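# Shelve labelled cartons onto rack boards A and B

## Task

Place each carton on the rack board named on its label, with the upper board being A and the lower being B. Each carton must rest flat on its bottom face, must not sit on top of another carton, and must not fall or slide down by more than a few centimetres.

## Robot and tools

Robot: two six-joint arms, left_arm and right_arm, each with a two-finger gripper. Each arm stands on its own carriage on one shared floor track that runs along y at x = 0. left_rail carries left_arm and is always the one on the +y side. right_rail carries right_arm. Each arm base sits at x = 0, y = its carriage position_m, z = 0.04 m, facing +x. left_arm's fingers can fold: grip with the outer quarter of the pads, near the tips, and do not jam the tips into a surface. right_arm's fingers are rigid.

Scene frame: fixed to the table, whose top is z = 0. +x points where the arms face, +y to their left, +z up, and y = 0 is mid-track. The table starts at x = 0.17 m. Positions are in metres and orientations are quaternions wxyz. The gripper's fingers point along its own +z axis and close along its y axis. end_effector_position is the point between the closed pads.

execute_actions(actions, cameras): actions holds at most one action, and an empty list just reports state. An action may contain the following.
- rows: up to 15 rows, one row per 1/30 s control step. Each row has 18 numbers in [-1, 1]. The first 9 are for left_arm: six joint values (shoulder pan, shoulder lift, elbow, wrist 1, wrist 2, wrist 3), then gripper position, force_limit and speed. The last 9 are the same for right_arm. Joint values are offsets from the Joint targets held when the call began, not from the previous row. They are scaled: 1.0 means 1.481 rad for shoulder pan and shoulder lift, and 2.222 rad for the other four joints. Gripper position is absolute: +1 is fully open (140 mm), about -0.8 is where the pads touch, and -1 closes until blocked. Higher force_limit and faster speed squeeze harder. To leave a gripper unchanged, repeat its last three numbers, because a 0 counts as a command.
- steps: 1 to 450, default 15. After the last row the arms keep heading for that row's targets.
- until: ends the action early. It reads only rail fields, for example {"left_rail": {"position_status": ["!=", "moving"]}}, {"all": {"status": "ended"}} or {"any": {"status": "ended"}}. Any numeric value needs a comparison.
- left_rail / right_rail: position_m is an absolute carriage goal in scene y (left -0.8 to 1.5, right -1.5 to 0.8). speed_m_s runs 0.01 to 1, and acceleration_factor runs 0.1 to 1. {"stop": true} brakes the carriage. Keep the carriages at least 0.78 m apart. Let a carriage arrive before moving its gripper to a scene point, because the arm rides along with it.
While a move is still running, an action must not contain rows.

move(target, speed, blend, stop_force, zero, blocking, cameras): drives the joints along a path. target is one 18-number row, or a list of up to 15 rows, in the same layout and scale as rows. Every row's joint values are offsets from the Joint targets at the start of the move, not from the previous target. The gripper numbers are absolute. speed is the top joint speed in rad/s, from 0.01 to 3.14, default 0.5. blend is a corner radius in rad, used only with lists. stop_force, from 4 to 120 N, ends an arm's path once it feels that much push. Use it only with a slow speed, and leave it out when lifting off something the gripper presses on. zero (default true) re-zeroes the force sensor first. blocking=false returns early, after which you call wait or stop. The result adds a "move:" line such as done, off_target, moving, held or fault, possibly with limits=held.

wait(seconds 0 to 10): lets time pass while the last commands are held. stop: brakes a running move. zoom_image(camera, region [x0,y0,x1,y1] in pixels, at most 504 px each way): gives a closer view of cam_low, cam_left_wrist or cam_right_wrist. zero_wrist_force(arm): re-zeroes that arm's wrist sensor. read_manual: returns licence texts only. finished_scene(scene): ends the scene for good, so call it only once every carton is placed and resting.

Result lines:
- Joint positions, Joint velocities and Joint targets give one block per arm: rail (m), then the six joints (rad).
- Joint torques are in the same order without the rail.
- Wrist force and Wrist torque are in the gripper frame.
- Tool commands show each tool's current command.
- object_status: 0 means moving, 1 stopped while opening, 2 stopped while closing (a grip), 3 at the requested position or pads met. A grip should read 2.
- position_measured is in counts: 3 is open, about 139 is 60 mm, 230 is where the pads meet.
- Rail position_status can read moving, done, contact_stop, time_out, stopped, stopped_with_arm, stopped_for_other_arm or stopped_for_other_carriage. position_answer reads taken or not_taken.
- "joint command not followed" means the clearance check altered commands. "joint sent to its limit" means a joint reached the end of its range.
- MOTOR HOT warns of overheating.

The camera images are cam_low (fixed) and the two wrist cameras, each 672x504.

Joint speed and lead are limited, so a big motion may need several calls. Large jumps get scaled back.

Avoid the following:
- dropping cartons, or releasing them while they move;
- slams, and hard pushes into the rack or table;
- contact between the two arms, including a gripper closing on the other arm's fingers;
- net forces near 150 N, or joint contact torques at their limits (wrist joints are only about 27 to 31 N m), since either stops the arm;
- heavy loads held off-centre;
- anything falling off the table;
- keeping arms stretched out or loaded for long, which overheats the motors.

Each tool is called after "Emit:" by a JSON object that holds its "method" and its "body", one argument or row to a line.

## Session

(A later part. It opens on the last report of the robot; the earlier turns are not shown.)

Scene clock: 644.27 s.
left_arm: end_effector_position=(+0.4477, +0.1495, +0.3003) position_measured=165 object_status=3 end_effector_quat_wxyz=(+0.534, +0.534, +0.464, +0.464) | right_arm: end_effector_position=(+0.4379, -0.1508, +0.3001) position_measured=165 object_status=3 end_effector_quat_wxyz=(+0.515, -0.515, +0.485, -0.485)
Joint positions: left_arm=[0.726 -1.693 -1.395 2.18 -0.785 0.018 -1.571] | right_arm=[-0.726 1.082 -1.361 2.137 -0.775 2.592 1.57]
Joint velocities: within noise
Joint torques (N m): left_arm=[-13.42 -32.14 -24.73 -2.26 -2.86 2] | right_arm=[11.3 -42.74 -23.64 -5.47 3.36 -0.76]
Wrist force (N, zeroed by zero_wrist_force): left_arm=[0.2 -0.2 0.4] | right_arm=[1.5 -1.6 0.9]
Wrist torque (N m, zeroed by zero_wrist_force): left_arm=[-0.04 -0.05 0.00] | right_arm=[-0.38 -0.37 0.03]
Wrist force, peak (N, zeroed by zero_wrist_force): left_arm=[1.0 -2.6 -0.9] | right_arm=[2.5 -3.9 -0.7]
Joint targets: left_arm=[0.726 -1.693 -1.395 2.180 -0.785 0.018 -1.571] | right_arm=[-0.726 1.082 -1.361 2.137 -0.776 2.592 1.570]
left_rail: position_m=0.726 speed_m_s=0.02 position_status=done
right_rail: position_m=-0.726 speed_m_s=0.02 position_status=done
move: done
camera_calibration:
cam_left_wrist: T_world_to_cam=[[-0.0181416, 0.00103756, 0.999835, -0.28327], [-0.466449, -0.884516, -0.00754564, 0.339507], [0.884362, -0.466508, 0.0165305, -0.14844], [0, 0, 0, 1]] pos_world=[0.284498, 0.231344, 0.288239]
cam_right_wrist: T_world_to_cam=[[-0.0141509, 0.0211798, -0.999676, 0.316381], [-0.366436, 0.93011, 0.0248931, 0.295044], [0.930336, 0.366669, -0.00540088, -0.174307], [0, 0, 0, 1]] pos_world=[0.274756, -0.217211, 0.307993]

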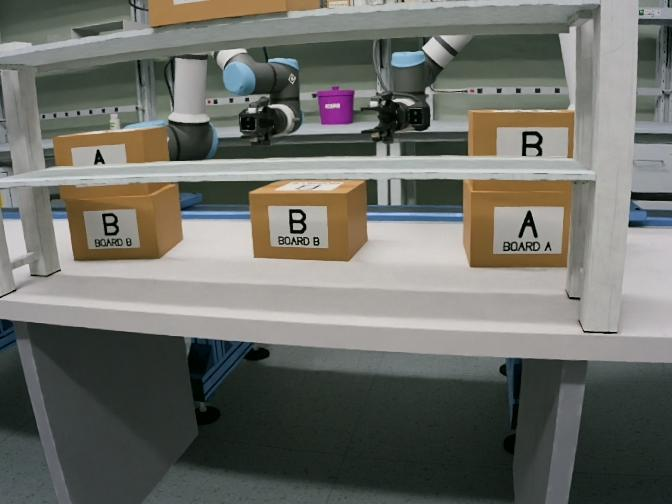

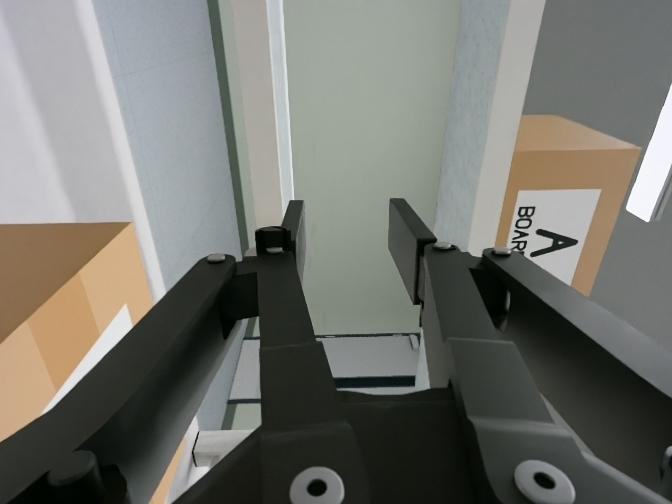

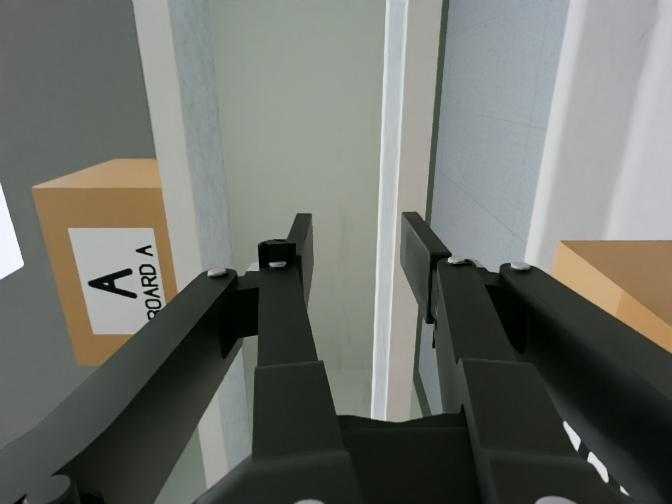

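Emit:
{"method": "move", "body": {
  "target": [-0.002161,0.240917,0.027162,-0.187739,-0.010441,0,-0.286,1,0,-0.008115,0.224910,0.035626,-0.185534,-0.014410,0,-0.286,1,0],
  "speed": 0.45,
  "cameras": ["cam_left_wrist","cam_right_wrist"]
}}

Emit:
{"method": "zero_wrist_force", "body": {
  "arm": "left_arm"
}}

Emit:
{"method": "zero_wrist_force", "body": {
  "arm": "right_arm"
}}

Emit:
{"method": "execute_actions", "body": {
  "actions": [
    {"left_rail":{"position_m":0.7025,"speed_m_s":0.03},"right_rail":{"position_m":-0.7025,"speed_m_s":0.03},"steps":90,"until":{"all":{"status":"ended"}}}
  ],
  "cameras": ["cam_left_wrist","cam_right_wrist"]
}}

Scene clock: 732.00 s.
left_arm: end_effector_position=(+0.4462, +0.1504, +0.0957) position_measured=165 object_status=3 end_effector_quat_wxyz=(+0.529, +0.529, +0.469, +0.469) | right_arm: end_effector_position=(+0.4413, -0.1502, +0.0954) position_measured=165 object_status=3 end_effector_quat_wxyz=(+0.520, -0.520, +0.479, -0.480)
Joint positions: left_arm=[0.726 -1.696 -1.039 2.24 -1.202 -0.005 -1.571] | right_arm=[-0.726 1.07 -1.028 2.216 -1.188 2.56 1.57]
Joint velocities: within noise
Joint torques (N m): left_arm=[-13.13 -46.68 -6.94 -2.25 -2.6 2.26] | right_arm=[-14.74 -54.06 -7.87 -5.7 -3.04 -0.93]
Wrist force (N, zeroed by zero_wrist_force): left_arm=[0.2 -0.1 0.1] | right_arm=[1.3 -1.0 0.6]
Wrist torque (N m, zeroed by zero_wrist_force): left_arm=[-0.01 -0.03 0.00] | right_arm=[-0.30 -0.29 -0.01]
Wrist force, peak (N, zeroed by zero_wrist_force): left_arm=[0.5 -2.4 0.0] | right_arm=[1.7 -4.0 0.8]
Joint targets: left_arm=[0.726 -1.696 -1.038 2.241 -1.202 -0.005 -1.571] | right_arm=[-0.726 1.070 -1.028 2.216 -1.188 2.560 1.570]
left_rail: position_m=0.726 speed_m_s=0.02 position_status=done
right_rail: position_m=-0.726 speed_m_s=0.02 position_status=done
move: done
camera_calibration:
cam_left_wrist: T_world_to_cam=[[-0.0182039, 0.000585837, 0.999834, -0.0786371], [-0.448663, -0.893668, -0.00764514, 0.331469], [0.893516, -0.448728, 0.0165311, -0.150033], [0, 0, 0, 1]] pos_world=[0.281343, 0.228945, 0.0836384]
cam_right_wrist: T_world_to_cam=[[-0.0146645, 0.0208538, -0.999675, 0.111941], [-0.384979, 0.92259, 0.0248931, 0.307786], [0.922809, 0.385219, -0.00550103, -0.172816], [0, 0, 0, 1]] pos_world=[0.279609, -0.219722, 0.103292]
Images, in order (width x height): cam_left_wrist 672x504, cam_right_wrist 672x504.

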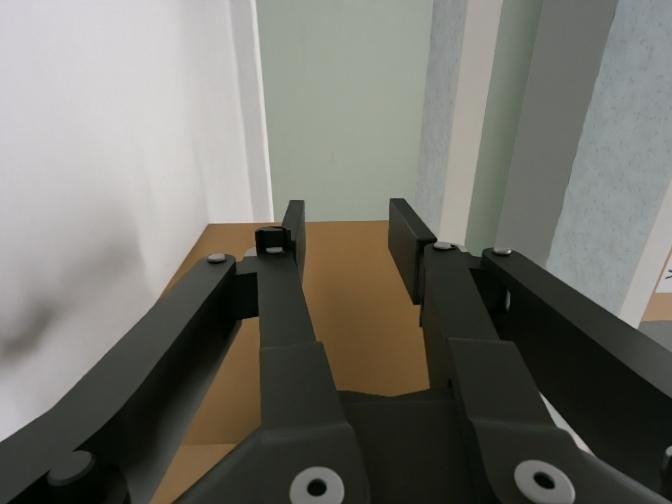

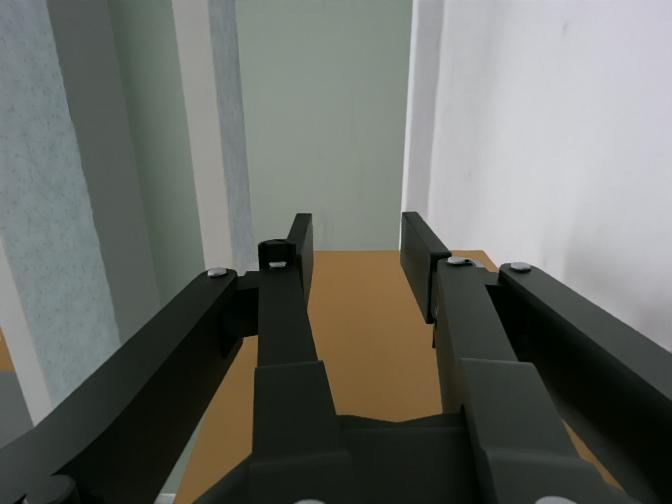

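Wrist force sensor zeroed.

Wrist force sensor zeroed.

Scene clock: 733.10 s.
left_arm: end_effector_position=(+0.4462, +0.1269, +0.0955) position_measured=165 object_status=3 end_effector_quat_wxyz=(+0.529, +0.529, +0.469, +0.469) | right_arm: end_effector_position=(+0.4413, -0.1266, +0.0952) position_measured=165 object_status=3 end_effector_quat_wxyz=(+0.520, -0.520, +0.479, -0.480)
Joint positions: left_arm=[0.702 -1.696 -1.038 2.241 -1.202 -0.005 -1.571] | right_arm=[-0.702 1.07 -1.028 2.216 -1.188 2.56 1.57]
Joint velocities: within noise
Joint torques (N m): left_arm=[-14.39 -46.15 -26.19 -1.72 -0.41 2.34] | right_arm=[-14.19 -55.93 -16.79 -4.73 -2.73 -0.53]
Wrist force (N, zeroed by zero_wrist_force): left_arm=[1.4 0.3 -0.8] | right_arm=[0.1 -0.2 -0.1]
Wrist torque (N m, zeroed by zero_wrist_force): left_arm=[-0.04 -0.02 -0.04] | right_arm=[-0.02 -0.02 0.01]
Wrist force, peak (N, zeroed by zero_wrist_force): left_arm=[2.1 0.4 -0.8] | right_arm=[-1.2 -0.2 -0.1]
Joint targets: left_arm=[0.703 -1.696 -1.038 2.241 -1.202 -0.005 -1.571] | right_arm=[-0.703 1.070 -1.028 2.216 -1.188 2.560 1.570]
Tool commands: left_gripper/position=-0.286 left_gripper/force_limit=+1.0 left_gripper/speed=+0.0 right_gripper/position=-0.286 right_gripper/force_limit=+1.0 right_gripper/speed=+0.0
left_rail: position_m=0.702 position_m_goal=0.703 speed_m_s=0.03 position_status=done
right_rail: position_m=-0.702 position_m_goal=-0.703 speed_m_s=0.03 position_status=done
camera_calibration:
cam_left_wrist: T_world_to_cam=[[-0.0182494, 0.000496871, 0.999833, -0.078492], [-0.44866, -0.893669, -0.00774506, 0.310474], [0.893516, -0.448727, 0.0165319, -0.160577], [0, 0, 0, 1]] pos_world=[0.281343, 0.205445, 0.0835382]
cam_right_wrist: T_world_to_cam=[[-0.0146645, 0.0208538, -0.999675, 0.111351], [-0.384979, 0.92259, 0.0248931, 0.286108], [0.922809, 0.385219, -0.00550103, -0.18187], [0, 0, 0, 1]] pos_world=[0.279609, -0.196222, 0.103192]
Images, in order (width x height): cam_left_wrist 672x504, cam_right_wrist 672x504.

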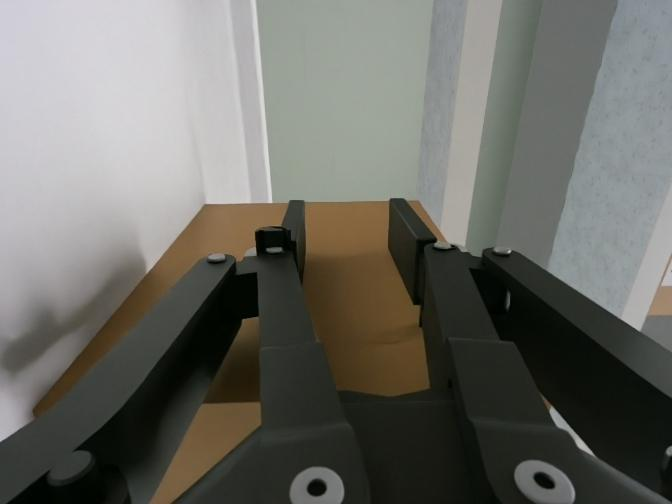

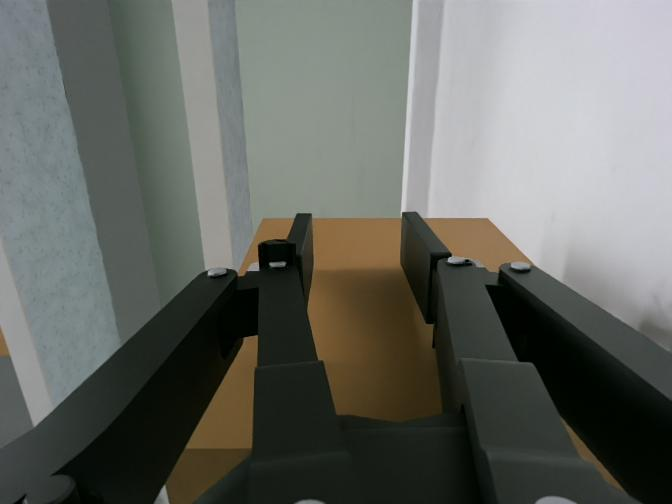

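Emit:
{"method": "execute_actions", "body": {
  "actions": [
    {"left_rail":{"position_m":0.7005,"speed_m_s":0.02},"right_rail":{"position_m":-0.7005,"speed_m_s":0.02},"steps":60,"until":{"all":{"status":"ended"}}}
  ],
  "cameras": []
}}

Emit:
{"method": "execute_actions", "body": {
  "actions": [
    {"left_rail":{"position_m":0.6995,"speed_m_s":0.02},"right_rail":{"position_m":-0.6995,"speed_m_s":0.02},"steps":60,"until":{"all":{"status":"ended"}}}
  ],
  "cameras": ["cam_left_wrist","cam_right_wrist"]
}}

Scene clock: 742.07 s.
left_arm: end_effector_position=(+0.4462, +0.1250, +0.0956) position_measured=165 object_status=3 end_effector_quat_wxyz=(+0.529, +0.529, +0.469, +0.469) | right_arm: end_effector_position=(+0.4413, -0.1247, +0.0953) position_measured=165 object_status=3 end_effector_quat_wxyz=(+0.520, -0.520, +0.479, -0.480)
Joint positions: left_arm=[0.701 -1.696 -1.038 2.241 -1.202 -0.005 -1.571] | right_arm=[-0.701 1.07 -1.028 2.216 -1.188 2.56 1.57]
Joint velocities: within noise
Joint torques (N m): left_arm=[-7.33 -67.65 -25.26 -0.41 1.72 1.95] | right_arm=[-12.48 -72.26 -22.28 -3.14 -1.1 -0.6]
Wrist force (N, zeroed by zero_wrist_force): left_arm=[11.0 0.5 -5.2] | right_arm=[3.6 -0.3 -0.2]
Wrist torque (N m, zeroed by zero_wrist_force): left_arm=[-0.15 -0.45 -0.33] | right_arm=[-0.01 0.06 0.09]
Wrist force, peak (N, zeroed by zero_wrist_force): left_arm=[11.0 0.5 -5.2] | right_arm=[3.7 0.1 0.2]
Joint targets: left_arm=[0.701 -1.696 -1.038 2.241 -1.202 -0.005 -1.571] | right_arm=[-0.701 1.070 -1.028 2.216 -1.188 2.560 1.570]
Tool commands: left_gripper/position=-0.286 left_gripper/force_limit=+1.0 left_gripper/speed=+0.0 right_gripper/position=-0.286 right_gripper/force_limit=+1.0 right_gripper/speed=+0.0
left_rail: position_m=0.701 speed_m_s=0.02 position_status=done
right_rail: position_m=-0.701 speed_m_s=0.02 position_status=done
No camera images: "cameras" was empty.

Scene clock: 742.43 s.
left_arm: end_effector_position=(+0.4462, +0.1239, +0.0956) position_measured=165 object_status=3 end_effector_quat_wxyz=(+0.529, +0.529, +0.469, +0.469) | right_arm: end_effector_position=(+0.4413, -0.1238, +0.0953) position_measured=165 object_status=3 end_effector_quat_wxyz=(+0.520, -0.520, +0.479, -0.480)
Joint positions: left_arm=[0.7 -1.696 -1.038 2.241 -1.202 -0.005 -1.571] | right_arm=[-0.7 1.07 -1.028 2.216 -1.188 2.56 1.57]
Joint velocities: within noise
Joint torques (N m): left_arm=[-7.45 -71.21 -25.94 -0.17 2.1 1.81] | right_arm=[-1.12 -74.74 -22.62 -2.96 -0.83 -0.82]
Wrist force (N, zeroed by zero_wrist_force): left_arm=[21.3 0.5 -10.0] | right_arm=[16.2 -1.4 2.7]
Wrist torque (N m, zeroed by zero_wrist_force): left_arm=[-0.24 -0.84 -0.64] | right_arm=[-0.08 0.44 0.42]
Wrist force, peak (N, zeroed by zero_wrist_force): left_arm=[21.8 0.2 -10.1] | right_arm=[16.7 -0.8 2.7]
Joint targets: left_arm=[0.699 -1.696 -1.038 2.241 -1.202 -0.005 -1.571] | right_arm=[-0.700 1.070 -1.028 2.216 -1.188 2.560 1.570]
Tool commands: left_gripper/position=-0.286 left_gripper/force_limit=+1.0 left_gripper/speed=+0.0 right_gripper/position=-0.286 right_gripper/force_limit=+1.0 right_gripper/speed=+0.0
left_rail: position_m=0.700 position_m_goal=0.699 speed_m_s=0.02 position_status=done
right_rail: position_m=-0.700 speed_m_s=0.02 position_status=done
camera_calibration:
cam_left_wrist: T_world_to_cam=[[-0.0182039, 0.000585837, 0.999834, -0.0785217], [-0.448663, -0.893668, -0.00764514, 0.307875], [0.893516, -0.448728, 0.0165311, -0.161878], [0, 0, 0, 1]] pos_world=[0.281343, 0.202545, 0.0835384]
cam_right_wrist: T_world_to_cam=[[-0.0146626, 0.0208557, -0.999675, 0.11129], [-0.384893, 0.922625, 0.0248937, 0.283415], [0.922845, 0.385133, -0.00550085, -0.183013], [0, 0, 0, 1]] pos_world=[0.279609, -0.193323, 0.103192]
Images, in order (width x height): cam_left_wrist 672x504, cam_right_wrist 672x504.

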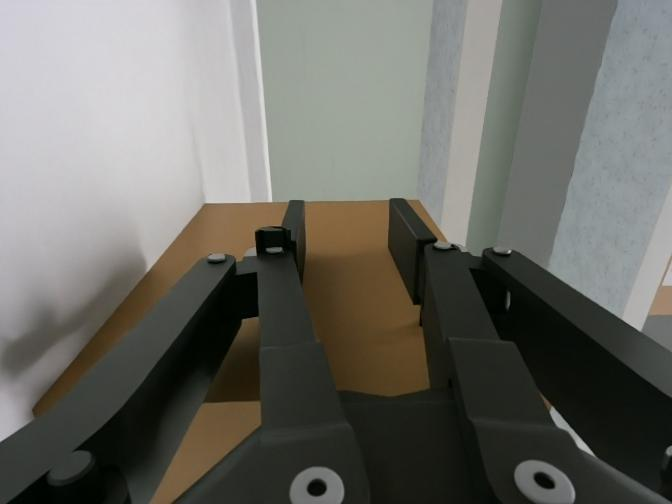

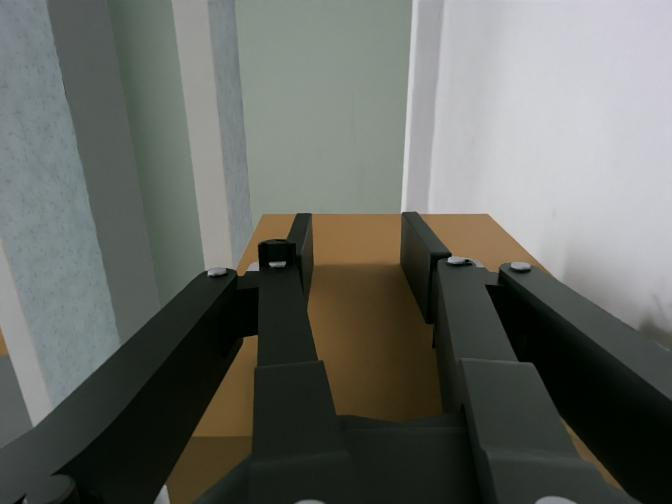

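Emit:
{"method": "move", "body": {
  "target": [-0.001325,-0.002352,0.003936,-0.002369,0.004968,0,-0.286,1,0,0.001980,0.002419,-0.003999,0.002387,0.007171,0,-0.286,1,0],
  "speed": 0.05,
  "cameras": []
}}

Scene clock: 770.57 s.
left_arm: end_effector_position=(+0.4452, +0.1239, +0.0956) position_measured=165 object_status=3 end_effector_quat_wxyz=(+0.532, +0.532, +0.466, +0.466) | right_arm: end_effector_position=(+0.4422, -0.1237, +0.0953) position_measured=165 object_status=3 end_effector_quat_wxyz=(+0.516, -0.517, +0.483, -0.483)
Joint positions: left_arm=[0.699 -1.698 -1.042 2.249 -1.207 0.006 -1.571] | right_arm=[-0.699 1.073 -1.024 2.207 -1.183 2.576 1.57]
Joint velocities: within noise
Joint torques (N m): left_arm=[-25.88 -87.1 -17.63 -4.38 10.02 2.03] | right_arm=[13.62 -53.82 -33.79 0.61 -0.18 -0.76]
Wrist force (N, zeroed by zero_wrist_force): left_arm=[15.4 1.4 4.6] | right_arm=[16.6 -3.9 -7.0]
Wrist torque (N m, zeroed by zero_wrist_force): left_arm=[-0.04 0.65 -0.02] | right_arm=[-0.17 -0.46 -0.11]
Wrist force, peak (N, zeroed by zero_wrist_force): left_arm=[22.3 0.7 -10.3] | right_arm=[16.8 -3.1 -7.3]
Joint targets: left_arm=[0.699 -1.698 -1.042 2.249 -1.207 0.006 -1.571] | right_arm=[-0.700 1.073 -1.024 2.207 -1.182 2.576 1.570]
left_rail: position_m=0.699 speed_m_s=0.02 position_status=done
right_rail: position_m=-0.699 position_m_goal=-0.700 speed_m_s=0.02 position_status=done
move: done
No camera images: "cameras" was empty.

Emit:
{"method": "move", "body": {
  "target": [0.000663,0.001176,-0.001968,0.001185,-0.002484,0,-0.286,1,0,-0.00099,-0.00121,0.0020,-0.001194,-0.003586,0,-0.286,1,0],
  "speed": 0.05,
  "cameras": []
}}

Emit:
{"method": "execute_actions", "body": {
  "actions": [
    {"left_rail":{"position_m":0.6982,"speed_m_s":0.02},"right_rail":{"position_m":-0.6982,"speed_m_s":0.02},"steps":60,"until":{"all":{"status":"ended"}}}
  ],
  "cameras": []
}}

Scene clock: 782.17 s.
left_arm: end_effector_position=(+0.4456, +0.1239, +0.0956) position_measured=165 object_status=3 end_effector_quat_wxyz=(+0.531, +0.531, +0.467, +0.467) | right_arm: end_effector_position=(+0.4418, -0.1237, +0.0953) position_measured=165 object_status=3 end_effector_quat_wxyz=(+0.518, -0.518, +0.481, -0.481)
Joint positions: left_arm=[0.699 -1.697 -1.04 2.245 -1.205 0 -1.571] | right_arm=[-0.699 1.071 -1.026 2.211 -1.185 2.569 1.57]
Joint velocities: within noise
Joint torques (N m): left_arm=[8.54 -45.66 -39.88 1.29 1.46 2] | right_arm=[-6.09 -79.11 -13.44 -6.17 -9.73 -1.05]
Wrist force (N, zeroed by zero_wrist_force): left_arm=[16.4 1.0 -5.7] | right_arm=[14.3 -3.4 1.5]
Wrist torque (N m, zeroed by zero_wrist_force): left_arm=[-0.06 0.23 -0.12] | right_arm=[0.03 0.25 0.32]
Wrist force, peak (N, zeroed by zero_wrist_force): left_arm=[18.5 -1.9 4.2] | right_arm=[17.0 -4.0 -8.0]
Joint targets: left_arm=[0.699 -1.697 -1.040 2.245 -1.205 0.000 -1.571] | right_arm=[-0.700 1.071 -1.026 2.211 -1.185 2.568 1.570]
left_rail: position_m=0.699 speed_m_s=0.02 position_status=done
right_rail: position_m=-0.699 position_m_goal=-0.700 speed_m_s=0.02 position_status=done
move: done
No camera images: "cameras" was empty.

Scene clock: 782.63 s.
left_arm: end_effector_position=(+0.4457, +0.1228, +0.0956) position_measured=165 object_status=3 end_effector_quat_wxyz=(+0.531, +0.531, +0.467, +0.467) | right_arm: end_effector_position=(+0.4418, -0.1225, +0.0952) position_measured=165 object_status=3 end_effector_quat_wxyz=(+0.518, -0.518, +0.481, -0.481)
Joint positions: left_arm=[0.698 -1.697 -1.04 2.245 -1.205 0 -1.571] | right_arm=[-0.698 1.071 -1.026 2.212 -1.185 2.568 1.57]
Joint velocities: within noise
Joint torques (N m): left_arm=[2.74 -49.2 -44.33 -0.6 8.39 1.89] | right_arm=[1.12 -73.33 -28.33 -6.22 -13.38 -0.74]
Wrist force (N, zeroed by zero_wrist_force): left_arm=[36.1 3.8 -11.9] | right_arm=[33.2 -10.5 -3.7]
Wrist torque (N m, zeroed by zero_wrist_force): left_arm=[-0.26 -0.30 -0.59] | right_arm=[-0.07 0.08 0.39]
Wrist force, peak (N, zeroed by zero_wrist_force): left_arm=[36.1 3.8 -11.9] | right_arm=[33.9 -9.5 -3.7]
Joint targets: left_arm=[0.698 -1.697 -1.040 2.245 -1.205 0.000 -1.571] | right_arm=[-0.698 1.071 -1.026 2.211 -1.185 2.568 1.570]
Tool commands: left_gripper/position=-0.286 left_gripper/force_limit=+1.0 left_gripper/speed=+0.0 right_gripper/position=-0.286 right_gripper/force_limit=+1.0 right_gripper/speed=+0.0
left_rail: position_m=0.698 speed_m_s=0.02 position_status=done
right_rail: position_m=-0.698 speed_m_s=0.02 position_status=done
No camera images: "cameras" was empty.

Emit:
{"method": "execute_actions", "body": {
  "actions": [
    {"left_rail":{"position_m":0.6975,"speed_m_s":0.02},"right_rail":{"position_m":-0.6975,"speed_m_s":0.02},"steps":60,"until":{"all":{"status":"ended"}}}
  ],
  "cameras": []
}}

Emit:
{"method": "move", "body": {
  "target": [0,-0.026146,-0.000154,0.017581,0,0,-0.286,1,0,0,-0.025273,-0.000148,0.016993,0,0,-0.286,1,0],
  "speed": 0.04,
  "cameras": ["cam_left_wrist","cam_right_wrist"]
}}

Scene clock: 824.50 s.
left_arm: end_effector_position=(+0.4457, +0.1220, +0.0956) position_measured=165 object_status=3 end_effector_quat_wxyz=(+0.531, +0.531, +0.467, +0.467) | right_arm: end_effector_position=(+0.4418, -0.1217, +0.0953) position_measured=165 object_status=3 end_effector_quat_wxyz=(+0.518, -0.518, +0.481, -0.481)
Joint positions: left_arm=[0.698 -1.697 -1.04 2.245 -1.205 0 -1.571] | right_arm=[-0.698 1.071 -1.026 2.211 -1.185 2.568 1.57]
Joint velocities: within noise
Joint torques (N m): left_arm=[-24.63 -48.2 -52.07 -4.72 17.75 2.14] | right_arm=[24.46 -56.92 -38.39 -6.01 -17.29 -0.78]
Wrist force (N, zeroed by zero_wrist_force): left_arm=[48.7 4.7 -14.5] | right_arm=[46.7 -12.7 -6.1]
Wrist torque (N m, zeroed by zero_wrist_force): left_arm=[-0.38 -0.50 -0.90] | right_arm=[-0.08 -0.29 0.29]
Wrist force, peak (N, zeroed by zero_wrist_force): left_arm=[48.7 4.7 -14.5] | right_arm=[46.7 -12.7 -6.1]
Joint targets: left_arm=[0.698 -1.697 -1.040 2.245 -1.205 0.000 -1.571] | right_arm=[-0.697 1.071 -1.026 2.211 -1.185 2.568 1.570]
Tool commands: left_gripper/position=-0.286 left_gripper/force_limit=+1.0 left_gripper/speed=+0.0 right_gripper/position=-0.286 right_gripper/force_limit=+1.0 right_gripper/speed=+0.0
left_rail: position_m=0.698 speed_m_s=0.02 position_status=done
right_rail: position_m=-0.698 speed_m_s=0.02 position_status=done
No camera images: "cameras" was empty.

Scene clock: 825.80 s.
left_arm: end_effector_position=(+0.4457, +0.1218, +0.1155) position_measured=165 object_status=3 end_effector_quat_wxyz=(+0.531, +0.531, +0.467, +0.467) | right_arm: end_effector_position=(+0.4418, -0.1216, +0.1152) position_measured=165 object_status=3 end_effector_quat_wxyz=(+0.518, -0.518, +0.481, -0.481)
Joint positions: left_arm=[0.697 -1.697 -1.079 2.245 -1.166 0 -1.571] | right_arm=[-0.697 1.071 -1.063 2.211 -1.148 2.568 1.57]
Joint velocities: within noise
Joint torques (N m): left_arm=[-25.32 -95.53 -59.82 -0.58 17.92 1.99] | right_arm=[23.41 -89.58 -49.81 -2.4 -17.67 -0.83]
Wrist force (N, zeroed by zero_wrist_force): left_arm=[43.1 -6.4 -7.6] | right_arm=[44.6 9.5 0.3]
Wrist torque (N m, zeroed by zero_wrist_force): left_arm=[0.11 -0.24 -0.55] | right_arm=[0.06 0.14 0.22]
Wrist force, peak (N, zeroed by zero_wrist_force): left_arm=[49.1 5.5 -14.4] | right_arm=[46.7 -12.8 -6.4]
Joint targets: left_arm=[0.698 -1.697 -1.079 2.245 -1.166 0.000 -1.571] | right_arm=[-0.697 1.071 -1.064 2.211 -1.147 2.568 1.570]
left_rail: position_m=0.697 position_m_goal=0.698 speed_m_s=0.02 position_status=done
right_rail: position_m=-0.697 position_m_goal=-0.698 speed_m_s=0.02 position_status=done
move: done
camera_calibration:
cam_left_wrist: T_world_to_cam=[[-0.0181999, 0.000705444, 0.999834, -0.0984432], [-0.454412, -0.890759, -0.00764315, 0.308068], [0.890606, -0.454475, 0.0165323, -0.160711], [0, 0, 0, 1]] pos_world=[0.281329, 0.201445, 0.103438]
cam_right_wrist: T_world_to_cam=[[-0.0145266, 0.0209497, -0.999675, 0.131098], [-0.378888, 0.925108, 0.0248927, 0.278793], [0.925328, 0.379127, -0.0055011, -0.185976], [0, 0, 0, 1]] pos_world=[0.279625, -0.190151, 0.123092]
Images, in order (width x height): cam_left_wrist 672x504, cam_right_wrist 672x504.

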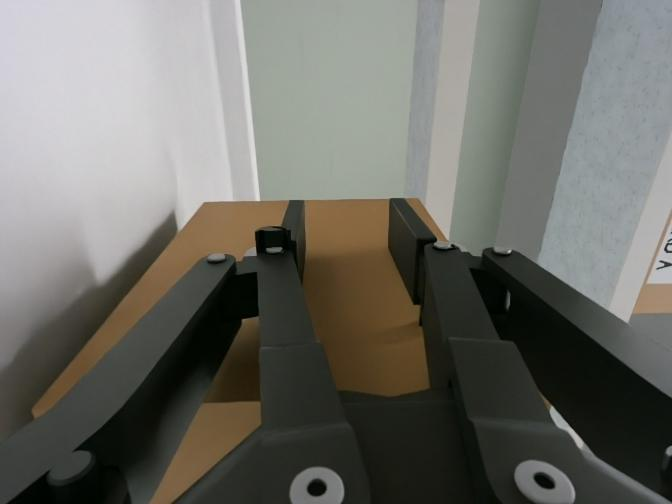

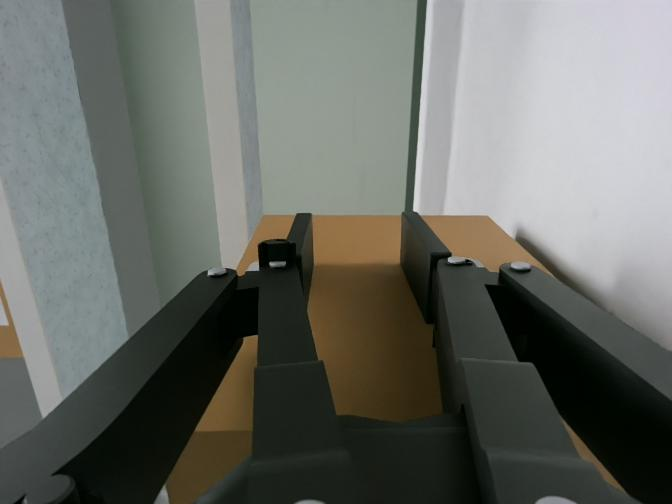

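Emit:
{"method": "move", "body": {
  "target": [
    [0.027797,-0.045914,-0.007643,0.038246,0.016540,0,-0.286,1,0,-0.025872,-0.046307,-0.004894,0.035759,-0.019233,0,-0.286,1,0],
    [0.055243,-0.087488,-0.018402,0.076715,0.032846,0,-0.286,1,0,-0.051062,-0.088885,-0.013028,0.072272,-0.038010,0,-0.286,1,0],
    [0.082276,-0.124519,-0.032109,0.115104,0.048876,0,-0.286,1,0,-0.075533,-0.127401,-0.024253,0.109169,-0.056308,0,-0.286,1,0],
    [0.108835,-0.156802,-0.048596,0.153107,0.064590,0,-0.286,1,0,-0.099247,-0.161523,-0.038419,0.146077,-0.074103,0,-0.286,1,0],
    [0.134859,-0.184135,-0.067691,0.190421,0.079948,0,-0.286,1,0,-0.122169,-0.190918,-0.055376,0.182627,-0.091368,0,-0.286,1,0],
    [0.160285,-0.206314,-0.089228,0.226741,0.094907,0,-0.286,1,0,-0.144261,-0.215256,-0.074975,0.218448,-0.108080,0,-0.286,1,0],
    [0.204031,-0.190020,-0.102994,0.229647,0.124065,0,-0.286,1,0,-0.177013,-0.198962,-0.088741,0.221354,-0.129910,0,-0.286,1,0],
    [0.245916,-0.172113,-0.118521,0.233238,0.151982,0,-0.286,1,0,-0.207380,-0.181055,-0.104268,0.224945,-0.150150,0,-0.286,1,0],
    [0.285881,-0.152731,-0.135761,0.237560,0.178619,0,-0.286,1,0,-0.235491,-0.161673,-0.121508,0.229267,-0.168887,0,-0.286,1,0],
    [0.323867,-0.132013,-0.154668,0.242658,0.203938,0,-0.286,1,0,-0.261471,-0.140955,-0.140415,0.234365,-0.186203,0,-0.286,1,0],
    [0.359816,-0.110101,-0.175195,0.248580,0.227899,0,-0.286,1,0,-0.285449,-0.119043,-0.160942,0.240287,-0.202185,0,-0.286,1,0],
    [0.393670,-0.087134,-0.197295,0.255371,0.250464,0,-0.286,1,0,-0.307550,-0.096076,-0.183042,0.247078,-0.216916,0,-0.286,1,0]
  ],
  "speed": [0.1,0.2,0.2,0.2,0.2,0.15,0.1,0.15,0.15,0.15,0.15,0.1],
  "blend": [0.02,0.02,0.02,0.02,0.02,0.02,0.02,0.02,0.02,0.02,0.02,0],
  "cameras": ["cam_low","cam_left_wrist","cam_right_wrist"]
}}

Scene clock: 993.10 s.
left_arm: end_effector_position=(+0.7992, +0.1211, +0.3517) position_measured=165 object_status=3 end_effector_quat_wxyz=(+0.525, +0.524, +0.474, +0.474) | right_arm: end_effector_position=(+0.8021, -0.1223, +0.3512) position_measured=165 object_status=3 end_effector_quat_wxyz=(+0.524, -0.525, +0.474, -0.474)
Joint positions: left_arm=[0.698 -1.114 -1.208 1.806 -0.598 0.557 -1.571] | right_arm=[-0.698 0.616 -1.206 1.805 -0.598 2.086 1.57]
Joint velocities: within noise
Joint torques (N m): left_arm=[-19.14 -55.15 -75.63 -1.94 20.97 1.72] | right_arm=[18.74 -70.75 -61.15 -2.74 -21.52 -0.91]
Wrist force (N, zeroed by zero_wrist_force): left_arm=[40.8 -5.6 -3.0] | right_arm=[41.7 9.3 -3.3]
Wrist torque (N m, zeroed by zero_wrist_force): left_arm=[0.24 0.32 -0.27] | right_arm=[-0.03 -0.47 -0.18]
Wrist force, peak (N, zeroed by zero_wrist_force): left_arm=[49.1 -5.9 -6.8] | right_arm=[50.6 10.6 -0.5]
Joint targets: left_arm=[0.698 -1.114 -1.208 1.806 -0.598 0.557 -1.571] | right_arm=[-0.697 0.616 -1.206 1.804 -0.598 2.086 1.570]
left_rail: position_m=0.698 speed_m_s=0.02 position_status=done
right_rail: position_m=-0.698 speed_m_s=0.02 position_status=done
move: done
camera_calibration:
cam_left_wrist: T_world_to_cam=[[-0.018078, 0.000265663, 0.999837, -0.328196], [-0.430586, -0.902518, -0.00754562, 0.452239], [0.902368, -0.430652, 0.0164302, -0.492032], [0, 0, 0, 1]] pos_world=[0.632788, 0.196346, 0.339639]
cam_right_wrist: T_world_to_cam=[[-0.0150762, 0.0205594, -0.999675, 0.372664], [-0.403219, 0.914765, 0.0248941, 0.428374], [0.914979, 0.403463, -0.00550121, -0.506584], [0, 0, 0, 1]] pos_world=[0.641861, -0.195135, 0.359092]

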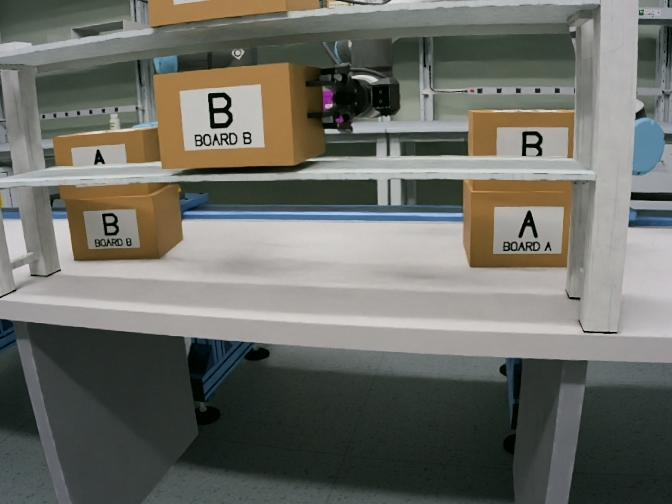

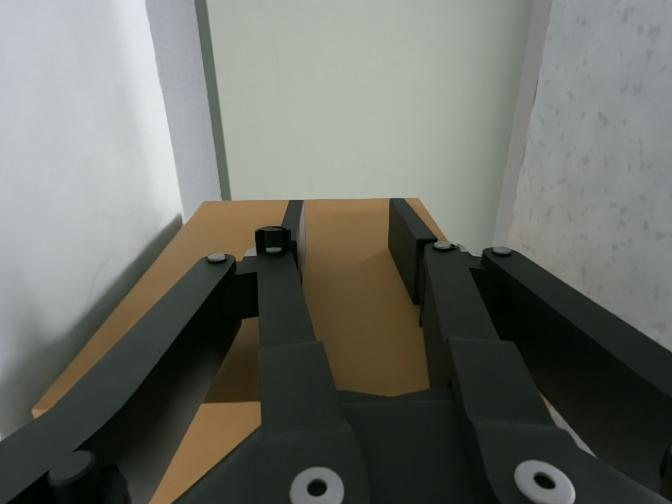

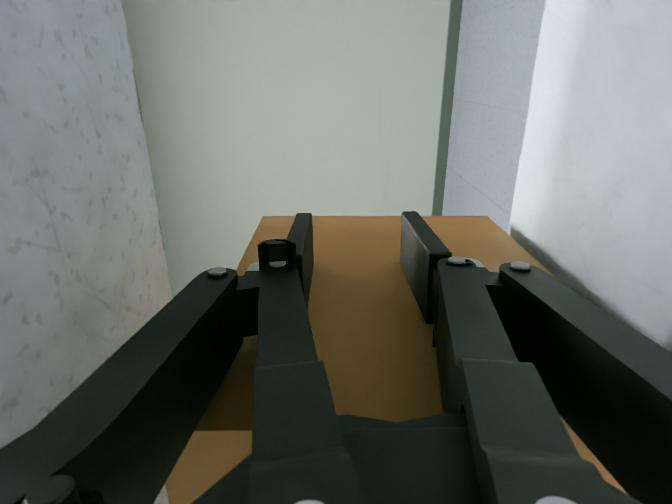

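Emit:
{"method": "move", "body": {
  "target": [0,0.023358,0.010817,-0.026386,0,0,-0.286,1,0,0,0.023358,0.010817,-0.026386,0,0,-0.286,1,0],
  "speed": 0.033,
  "stop_force": 7,
  "cameras": ["cam_low","cam_left_wrist","cam_right_wrist"]
}}

Scene clock: 1006.70 s.
left_arm: end_effector_position=(+0.7994, +0.1209, +0.3379) position_measured=165 object_status=3 end_effector_quat_wxyz=(+0.525, +0.524, +0.475, +0.474) | right_arm: end_effector_position=(+0.8025, -0.1222, +0.3382) position_measured=165 object_status=3 end_effector_quat_wxyz=(+0.524, -0.524, +0.474, -0.474)
Joint positions: left_arm=[0.698 -1.114 -1.194 1.816 -0.621 0.557 -1.571] | right_arm=[-0.698 0.616 -1.193 1.813 -0.62 2.086 1.57]
Joint velocities: within noise
Joint torques (N m): left_arm=[-27.39 -92.07 -71.79 -2.02 20.55 1.67] | right_arm=[23.48 -90.6 -58.02 -2.8 -20.08 -0.84]
Wrist force (N, zeroed by zero_wrist_force): left_arm=[45.5 -0.9 -2.2] | right_arm=[46.8 6.3 -2.8]
Wrist torque (N m, zeroed by zero_wrist_force): left_arm=[-0.30 0.16 -0.58] | right_arm=[0.45 -0.80 -0.45]
Wrist force, peak (N, zeroed by zero_wrist_force): left_arm=[50.0 11.8 -8.7] | right_arm=[47.3 1.5 -5.4]
Joint targets: left_arm=[0.698 -1.114 -1.194 1.816 -0.621 0.557 -1.571] | right_arm=[-0.697 0.616 -1.193 1.813 -0.620 2.086 1.570]
left_rail: position_m=0.698 speed_m_s=0.02 position_status=done
right_rail: position_m=-0.698 speed_m_s=0.02 position_status=done
move: contact (left_arm, right_arm); left_arm: the wrist 1 is farthest, 0.035 rad from its target; right_arm: the wrist 1 is farthest, 0.036 rad from its target
camera_calibration:
cam_left_wrist: T_world_to_cam=[[-0.0181679, 0.000309425, 0.999835, -0.314345], [-0.430585, -0.902518, -0.00754482, 0.45204], [0.902367, -0.430651, 0.0165301, -0.492103], [0, 0, 0, 1]] pos_world=[0.632988, 0.196146, 0.325839]
cam_right_wrist: T_world_to_cam=[[-0.0150244, 0.0206909, -0.999673, 0.359663], [-0.403221, 0.914761, 0.0249936, 0.428693], [0.914979, 0.403464, -0.00540069, -0.507005], [0, 0, 0, 1]] pos_world=[0.642161, -0.195035, 0.346093]

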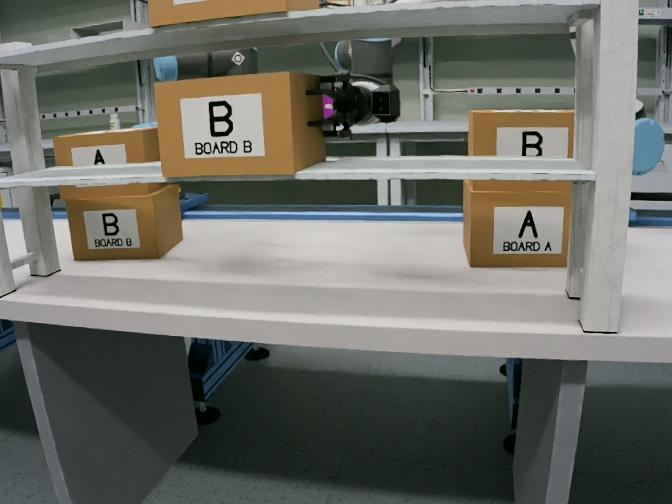

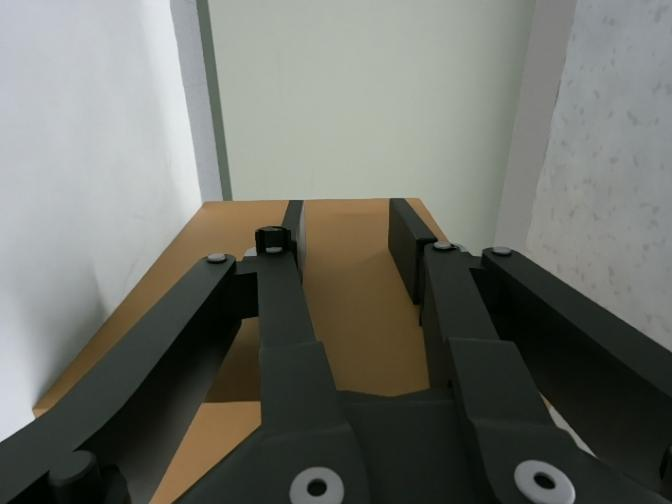

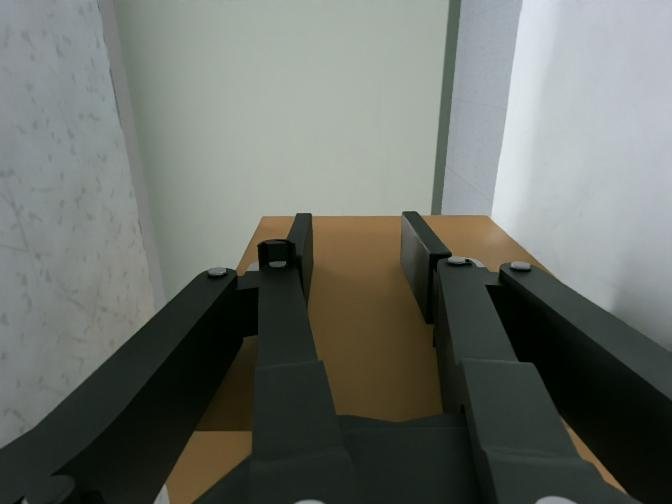

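Emit:
{"method": "move", "body": {
  "target": [0,0.00334,0.00155,-0.00377,0,0,-0.286,1,0,0,0.00334,0.00155,-0.00377,0,0,-0.286,1,0],
  "speed": 0.02,
  "stop_force": 8,
  "cameras": ["cam_low"]
}}

Emit:
{"method": "zoom_image", "body": {
  "camera": "cam_low",
  "region": [130, 50, 400, 200]
}}

Scene clock: 1015.80 s.
left_arm: end_effector_position=(+0.7995, +0.1208, +0.3375) position_measured=165 object_status=3 end_effector_quat_wxyz=(+0.525, +0.524, +0.475, +0.474) | right_arm: end_effector_position=(+0.8025, -0.1222, +0.3376) position_measured=165 object_status=3 end_effector_quat_wxyz=(+0.524, -0.524, +0.474, -0.474)
Joint positions: left_arm=[0.697 -1.114 -1.194 1.816 -0.623 0.557 -1.571] | right_arm=[-0.698 0.616 -1.192 1.814 -0.622 2.086 1.57]
Joint velocities: within noise
Joint torques (N m): left_arm=[-42.11 -85.44 -68.59 -1.6 20.36 1.78] | right_arm=[31.7 -81.87 -54.59 -1.9 -20.09 -0.97]
Wrist force (N, zeroed by zero_wrist_force): left_arm=[47.3 4.1 -5.0] | right_arm=[48.8 -0.3 -7.4]
Wrist torque (N m, zeroed by zero_wrist_force): left_arm=[-0.62 0.04 -0.64] | right_arm=[0.57 -0.98 -0.41]
Wrist force, peak (N, zeroed by zero_wrist_force): left_arm=[50.0 13.7 -7.9] | right_arm=[50.6 -7.3 -11.9]
Joint targets: left_arm=[0.698 -1.114 -1.194 1.816 -0.623 0.557 -1.571] | right_arm=[-0.697 0.616 -1.192 1.814 -0.622 2.086 1.570]
left_rail: position_m=0.697 position_m_goal=0.698 speed_m_s=0.02 position_status=done
right_rail: position_m=-0.698 speed_m_s=0.02 position_status=done
move: contact (left_arm, right_arm)
Images, in order (width x height): cam_low 672x504.

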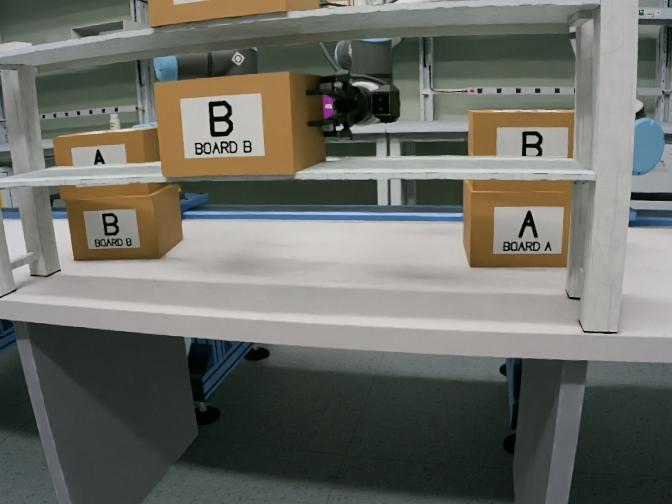

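Scaled by 1.867.

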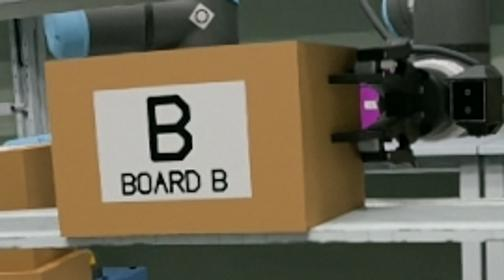

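Emit:
{"method": "execute_actions", "body": {
  "actions": [
    {"left_rail":{"position_m":0.726,"speed_m_s":0.03},"right_rail":{"position_m":-0.726,"speed_m_s":0.03},"steps":90,"until":{"all":{"status":"ended"}}}
  ],
  "cameras": []
}}

Emit:
{"method": "move", "body": {
  "target": [
    [-0.033854,-0.022967,0.022100,-0.006791,-0.022565,0,-0.286,1,0,0.022101,-0.022967,0.022100,-0.006791,0.014731,0,-0.286,1,0],
    [-0.069803,-0.044879,0.042627,-0.012713,-0.046526,0,-0.286,1,0,0.046079,-0.044879,0.042627,-0.012713,0.030713,0,-0.286,1,0],
    [-0.147754,-0.084979,0.078774,-0.022133,-0.098482,0,-0.286,1,0,0.100170,-0.084979,0.078774,-0.022133,0.066766,0,-0.286,1,0],
    [-0.231828,-0.192688,0.061165,0.067716,-0.154519,0,-0.286,1,0,0.164473,-0.194038,0.062065,0.067266,0.109625,0,-0.286,1,0],
    [-0.341194,0.019585,-0.120491,0.107887,-0.321925,0,-0.286,1,0,-0.075783,-0.474623,0.224263,0.092084,-0.145021,0,-0.286,1,0]
  ],
  "speed": [0.1,0.2,0.3,0.4,0.6],
  "blend": [0.02,0.02,0.03,0.05,0],
  "cameras": ["cam_low"]
}}

Emit:
{"method": "execute_actions", "body": {
  "actions": [
    {"left_rail":{"position_m":0.388,"speed_m_s":0.5,"acceleration_factor":0.7},"right_rail":{"position_m":-1.064,"speed_m_s":0.5,"acceleration_factor":0.7},"steps":150,"until":{"all":{"status":"ended"}}}
  ],
  "cameras": ["cam_low","cam_left_wrist","cam_right_wrist"]
}}

Scene clock: 1095.37 s.
left_arm: end_effector_position=(+0.7995, +0.1495, +0.3375) position_measured=165 object_status=3 end_effector_quat_wxyz=(+0.525, +0.524, +0.475, +0.474) | right_arm: end_effector_position=(+0.8025, -0.1507, +0.3376) position_measured=165 object_status=3 end_effector_quat_wxyz=(+0.524, -0.524, +0.474, -0.474)
Joint positions: left_arm=[0.726 -1.114 -1.194 1.816 -0.623 0.557 -1.571] | right_arm=[-0.726 0.616 -1.192 1.814 -0.622 2.086 1.57]
Joint velocities: within noise
Joint torques (N m): left_arm=[11.66 -85.17 -34.09 0.22 -1.83 1.73] | right_arm=[-12.97 -81.29 -29.25 -5.82 2.98 -0.66]
Wrist force (N, zeroed by zero_wrist_force): left_arm=[-0.1 0.4 -0.1] | right_arm=[-2.8 0.3 0.4]
Wrist torque (N m, zeroed by zero_wrist_force): left_arm=[0.10 0.03 0.00] | right_arm=[0.09 0.61 -0.01]
Wrist force, peak (N, zeroed by zero_wrist_force): left_arm=[47.6 4.5 -4.7] | right_arm=[48.9 -0.3 -7.5]
Joint targets: left_arm=[0.726 -1.114 -1.194 1.816 -0.623 0.557 -1.571] | right_arm=[-0.726 0.616 -1.192 1.814 -0.622 2.086 1.570]
Tool commands: left_gripper/position=-0.286 left_gripper/force_limit=+1.0 left_gripper/speed=+0.0 right_gripper/position=-0.286 right_gripper/force_limit=+1.0 right_gripper/speed=+0.0
left_rail: position_m=0.726 speed_m_s=0.03 position_status=done
right_rail: position_m=-0.726 speed_m_s=0.03 position_status=done
No camera images: "cameras" was empty.

Scene clock: 1098.53 s.
left_arm: end_effector_position=(+0.4749, -0.0164, +0.4500) position_measured=165 object_status=3 end_effector_quat_wxyz=(+0.472, +0.472, +0.527, +0.527) | right_arm: end_effector_position=(+0.5270, -0.3116, +0.4504) position_measured=165 object_status=3 end_effector_quat_wxyz=(+0.571, -0.571, +0.417, -0.417)
Joint positions: left_arm=[0.726 -1.619 -1.165 1.548 -0.383 -0.158 -1.571] | right_arm=[-0.726 0.504 -1.895 2.312 -0.417 1.764 1.57]
Joint velocities: within noise
Joint torques (N m): left_arm=[-17.87 -64.05 -55 3.47 -2.21 1.89] | right_arm=[-11.02 -30.45 -31.28 0.73 -2.7 -0.89]
Wrist force (N, zeroed by zero_wrist_force): left_arm=[-0.1 0.3 0.2] | right_arm=[-3.7 -0.1 0.7]
Wrist torque (N m, zeroed by zero_wrist_force): left_arm=[0.06 0.03 -0.01] | right_arm=[0.01 0.83 -0.06]
Wrist force, peak (N, zeroed by zero_wrist_force): left_arm=[-2.4 -0.4 -2.2] | right_arm=[-5.7 -1.1 -1.3]
Joint targets: left_arm=[0.726 -1.620 -1.165 1.548 -0.383 -0.158 -1.571] | right_arm=[-0.726 0.503 -1.895 2.312 -0.417 1.764 1.570]
left_rail: position_m=0.726 speed_m_s=0.03 position_status=done
right_rail: position_m=-0.726 speed_m_s=0.03 position_status=done
move: done
Images, in order (width x height): cam_low 672x504.

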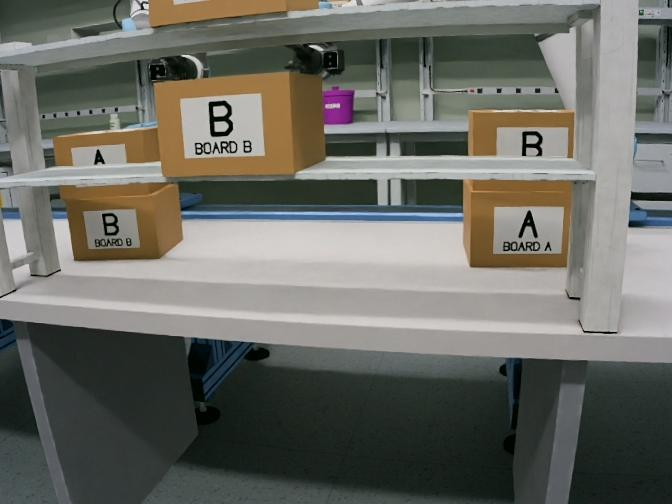

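Scene clock: 1100.50 s.
left_arm: end_effector_position=(+0.4748, -0.3542, +0.4499) position_measured=165 object_status=3 end_effector_quat_wxyz=(+0.472, +0.472, +0.527, +0.527) end_effector_velocity=(+0.000, +0.000, +0.000) end_effector_angular_velocity=(+0.001, +0.000, +0.001) | right_arm: end_effector_position=(+0.5270, -0.6496, +0.4504) position_measured=165 object_status=3 end_effector_quat_wxyz=(+0.571, -0.571, +0.417, -0.417) end_effector_velocity=(-0.001, +0.000, -0.001) end_effector_angular_velocity=(+0.000, +0.001, +0.002)
Joint positions: left_arm=[0.388 -1.62 -1.165 1.548 -0.383 -0.158 -1.571] | right_arm=[-1.064 0.503 -1.895 2.312 -0.417 1.764 1.57]
Joint velocities: left_arm=[-0.001 0 0 0.001 0 0 0] | right_arm=[-0.001 0.002 0.001 0 0 0 0.001]
Joint torques (N m): left_arm=[-2.53 -87.21 -45.54 -0.46 -1.6 1.74] | right_arm=[-11.29 -19.25 -36.02 -0.08 -2.53 -0.82]
Wrist force (N, zeroed by zero_wrist_force): left_arm=[-0.1 -0.3 0.2] | right_arm=[-3.7 -0.2 0.6]
Wrist torque (N m, zeroed by zero_wrist_force): left_arm=[-0.06 0.01 -0.02] | right_arm=[-0.02 0.84 -0.05]
Wrist force, peak (N, zeroed by zero_wrist_force): left_arm=[1.4 0.1 0.1] | right_arm=[-5.8 -0.1 0.9]
Joint targets: left_arm=[0.388 -1.620 -1.165 1.548 -0.383 -0.158 -1.571] | right_arm=[-1.064 0.503 -1.895 2.312 -0.417 1.764 1.570]
Tool commands: left_gripper/position=-0.286 left_gripper/force_limit=+1.0 left_gripper/speed=+0.0 right_gripper/position=-0.286 right_gripper/force_limit=+1.0 right_gripper/speed=+0.0
left_rail: position_m=0.388 speed_m_s=0.50 position_status=done
right_rail: position_m=-1.064 speed_m_s=0.50 position_status=done
camera_calibration:
cam_left_wrist: T_world_to_cam=[[-0.0179529, -0.00396666, 0.999831, -0.433694], [-0.233049, -0.972432, -0.00804256, -0.234007], [0.972299, -0.233154, 0.0165335, -0.368896], [0, 0, 0, 1]] pos_world=[0.296356, -0.315285, 0.437838]
cam_right_wrist: T_world_to_cam=[[-0.0186233, 0.0172546, -0.999678, 0.478336], [-0.585068, 0.810602, 0.0248905, 0.82539], [0.81077, 0.585343, -0.00500102, 0.131314], [0, 0, 0, 1]] pos_world=[0.385352, -0.75418, 0.458295]

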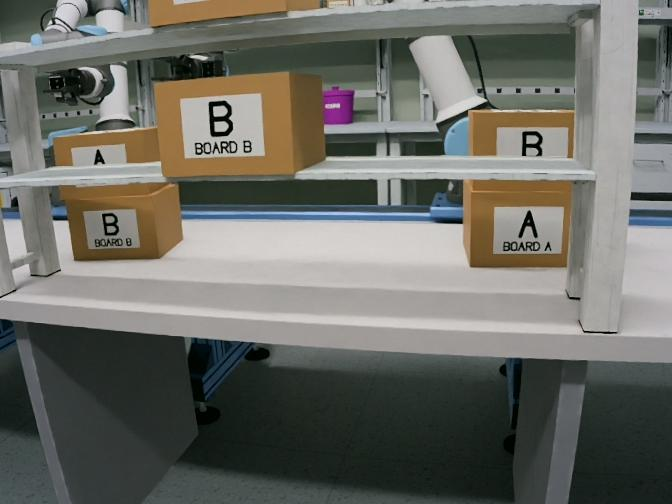

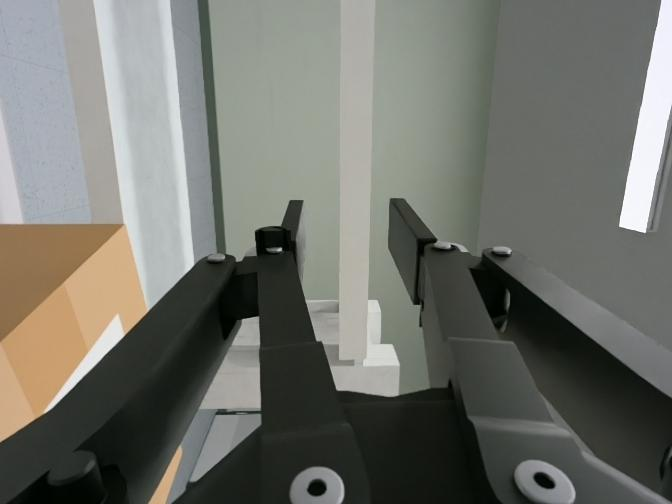

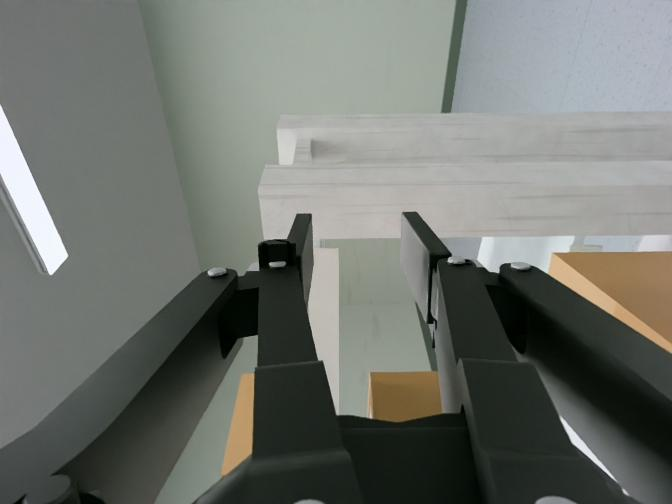

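Emit:
{"method": "zoom_image", "body": {
  "camera": "cam_left_wrist",
  "region": [0, 200, 200, 350]
}}

Emit:
{"method": "zoom_image", "body": {
  "camera": "cam_right_wrist",
  "region": [512, 222, 672, 372]
}}

Scaled by 2.520.

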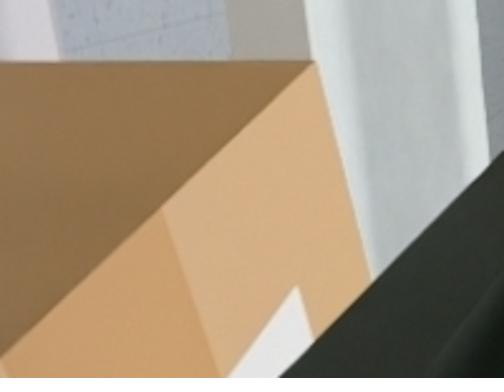

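Scaled by 3.150.

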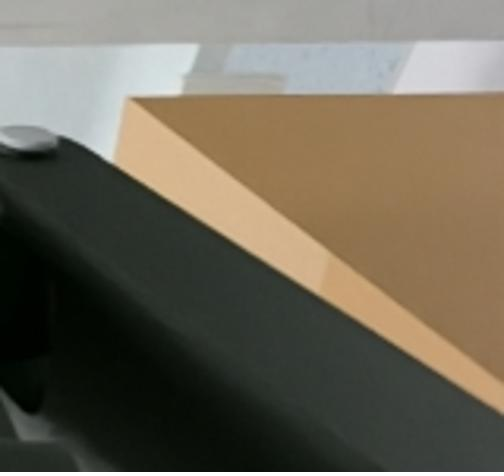

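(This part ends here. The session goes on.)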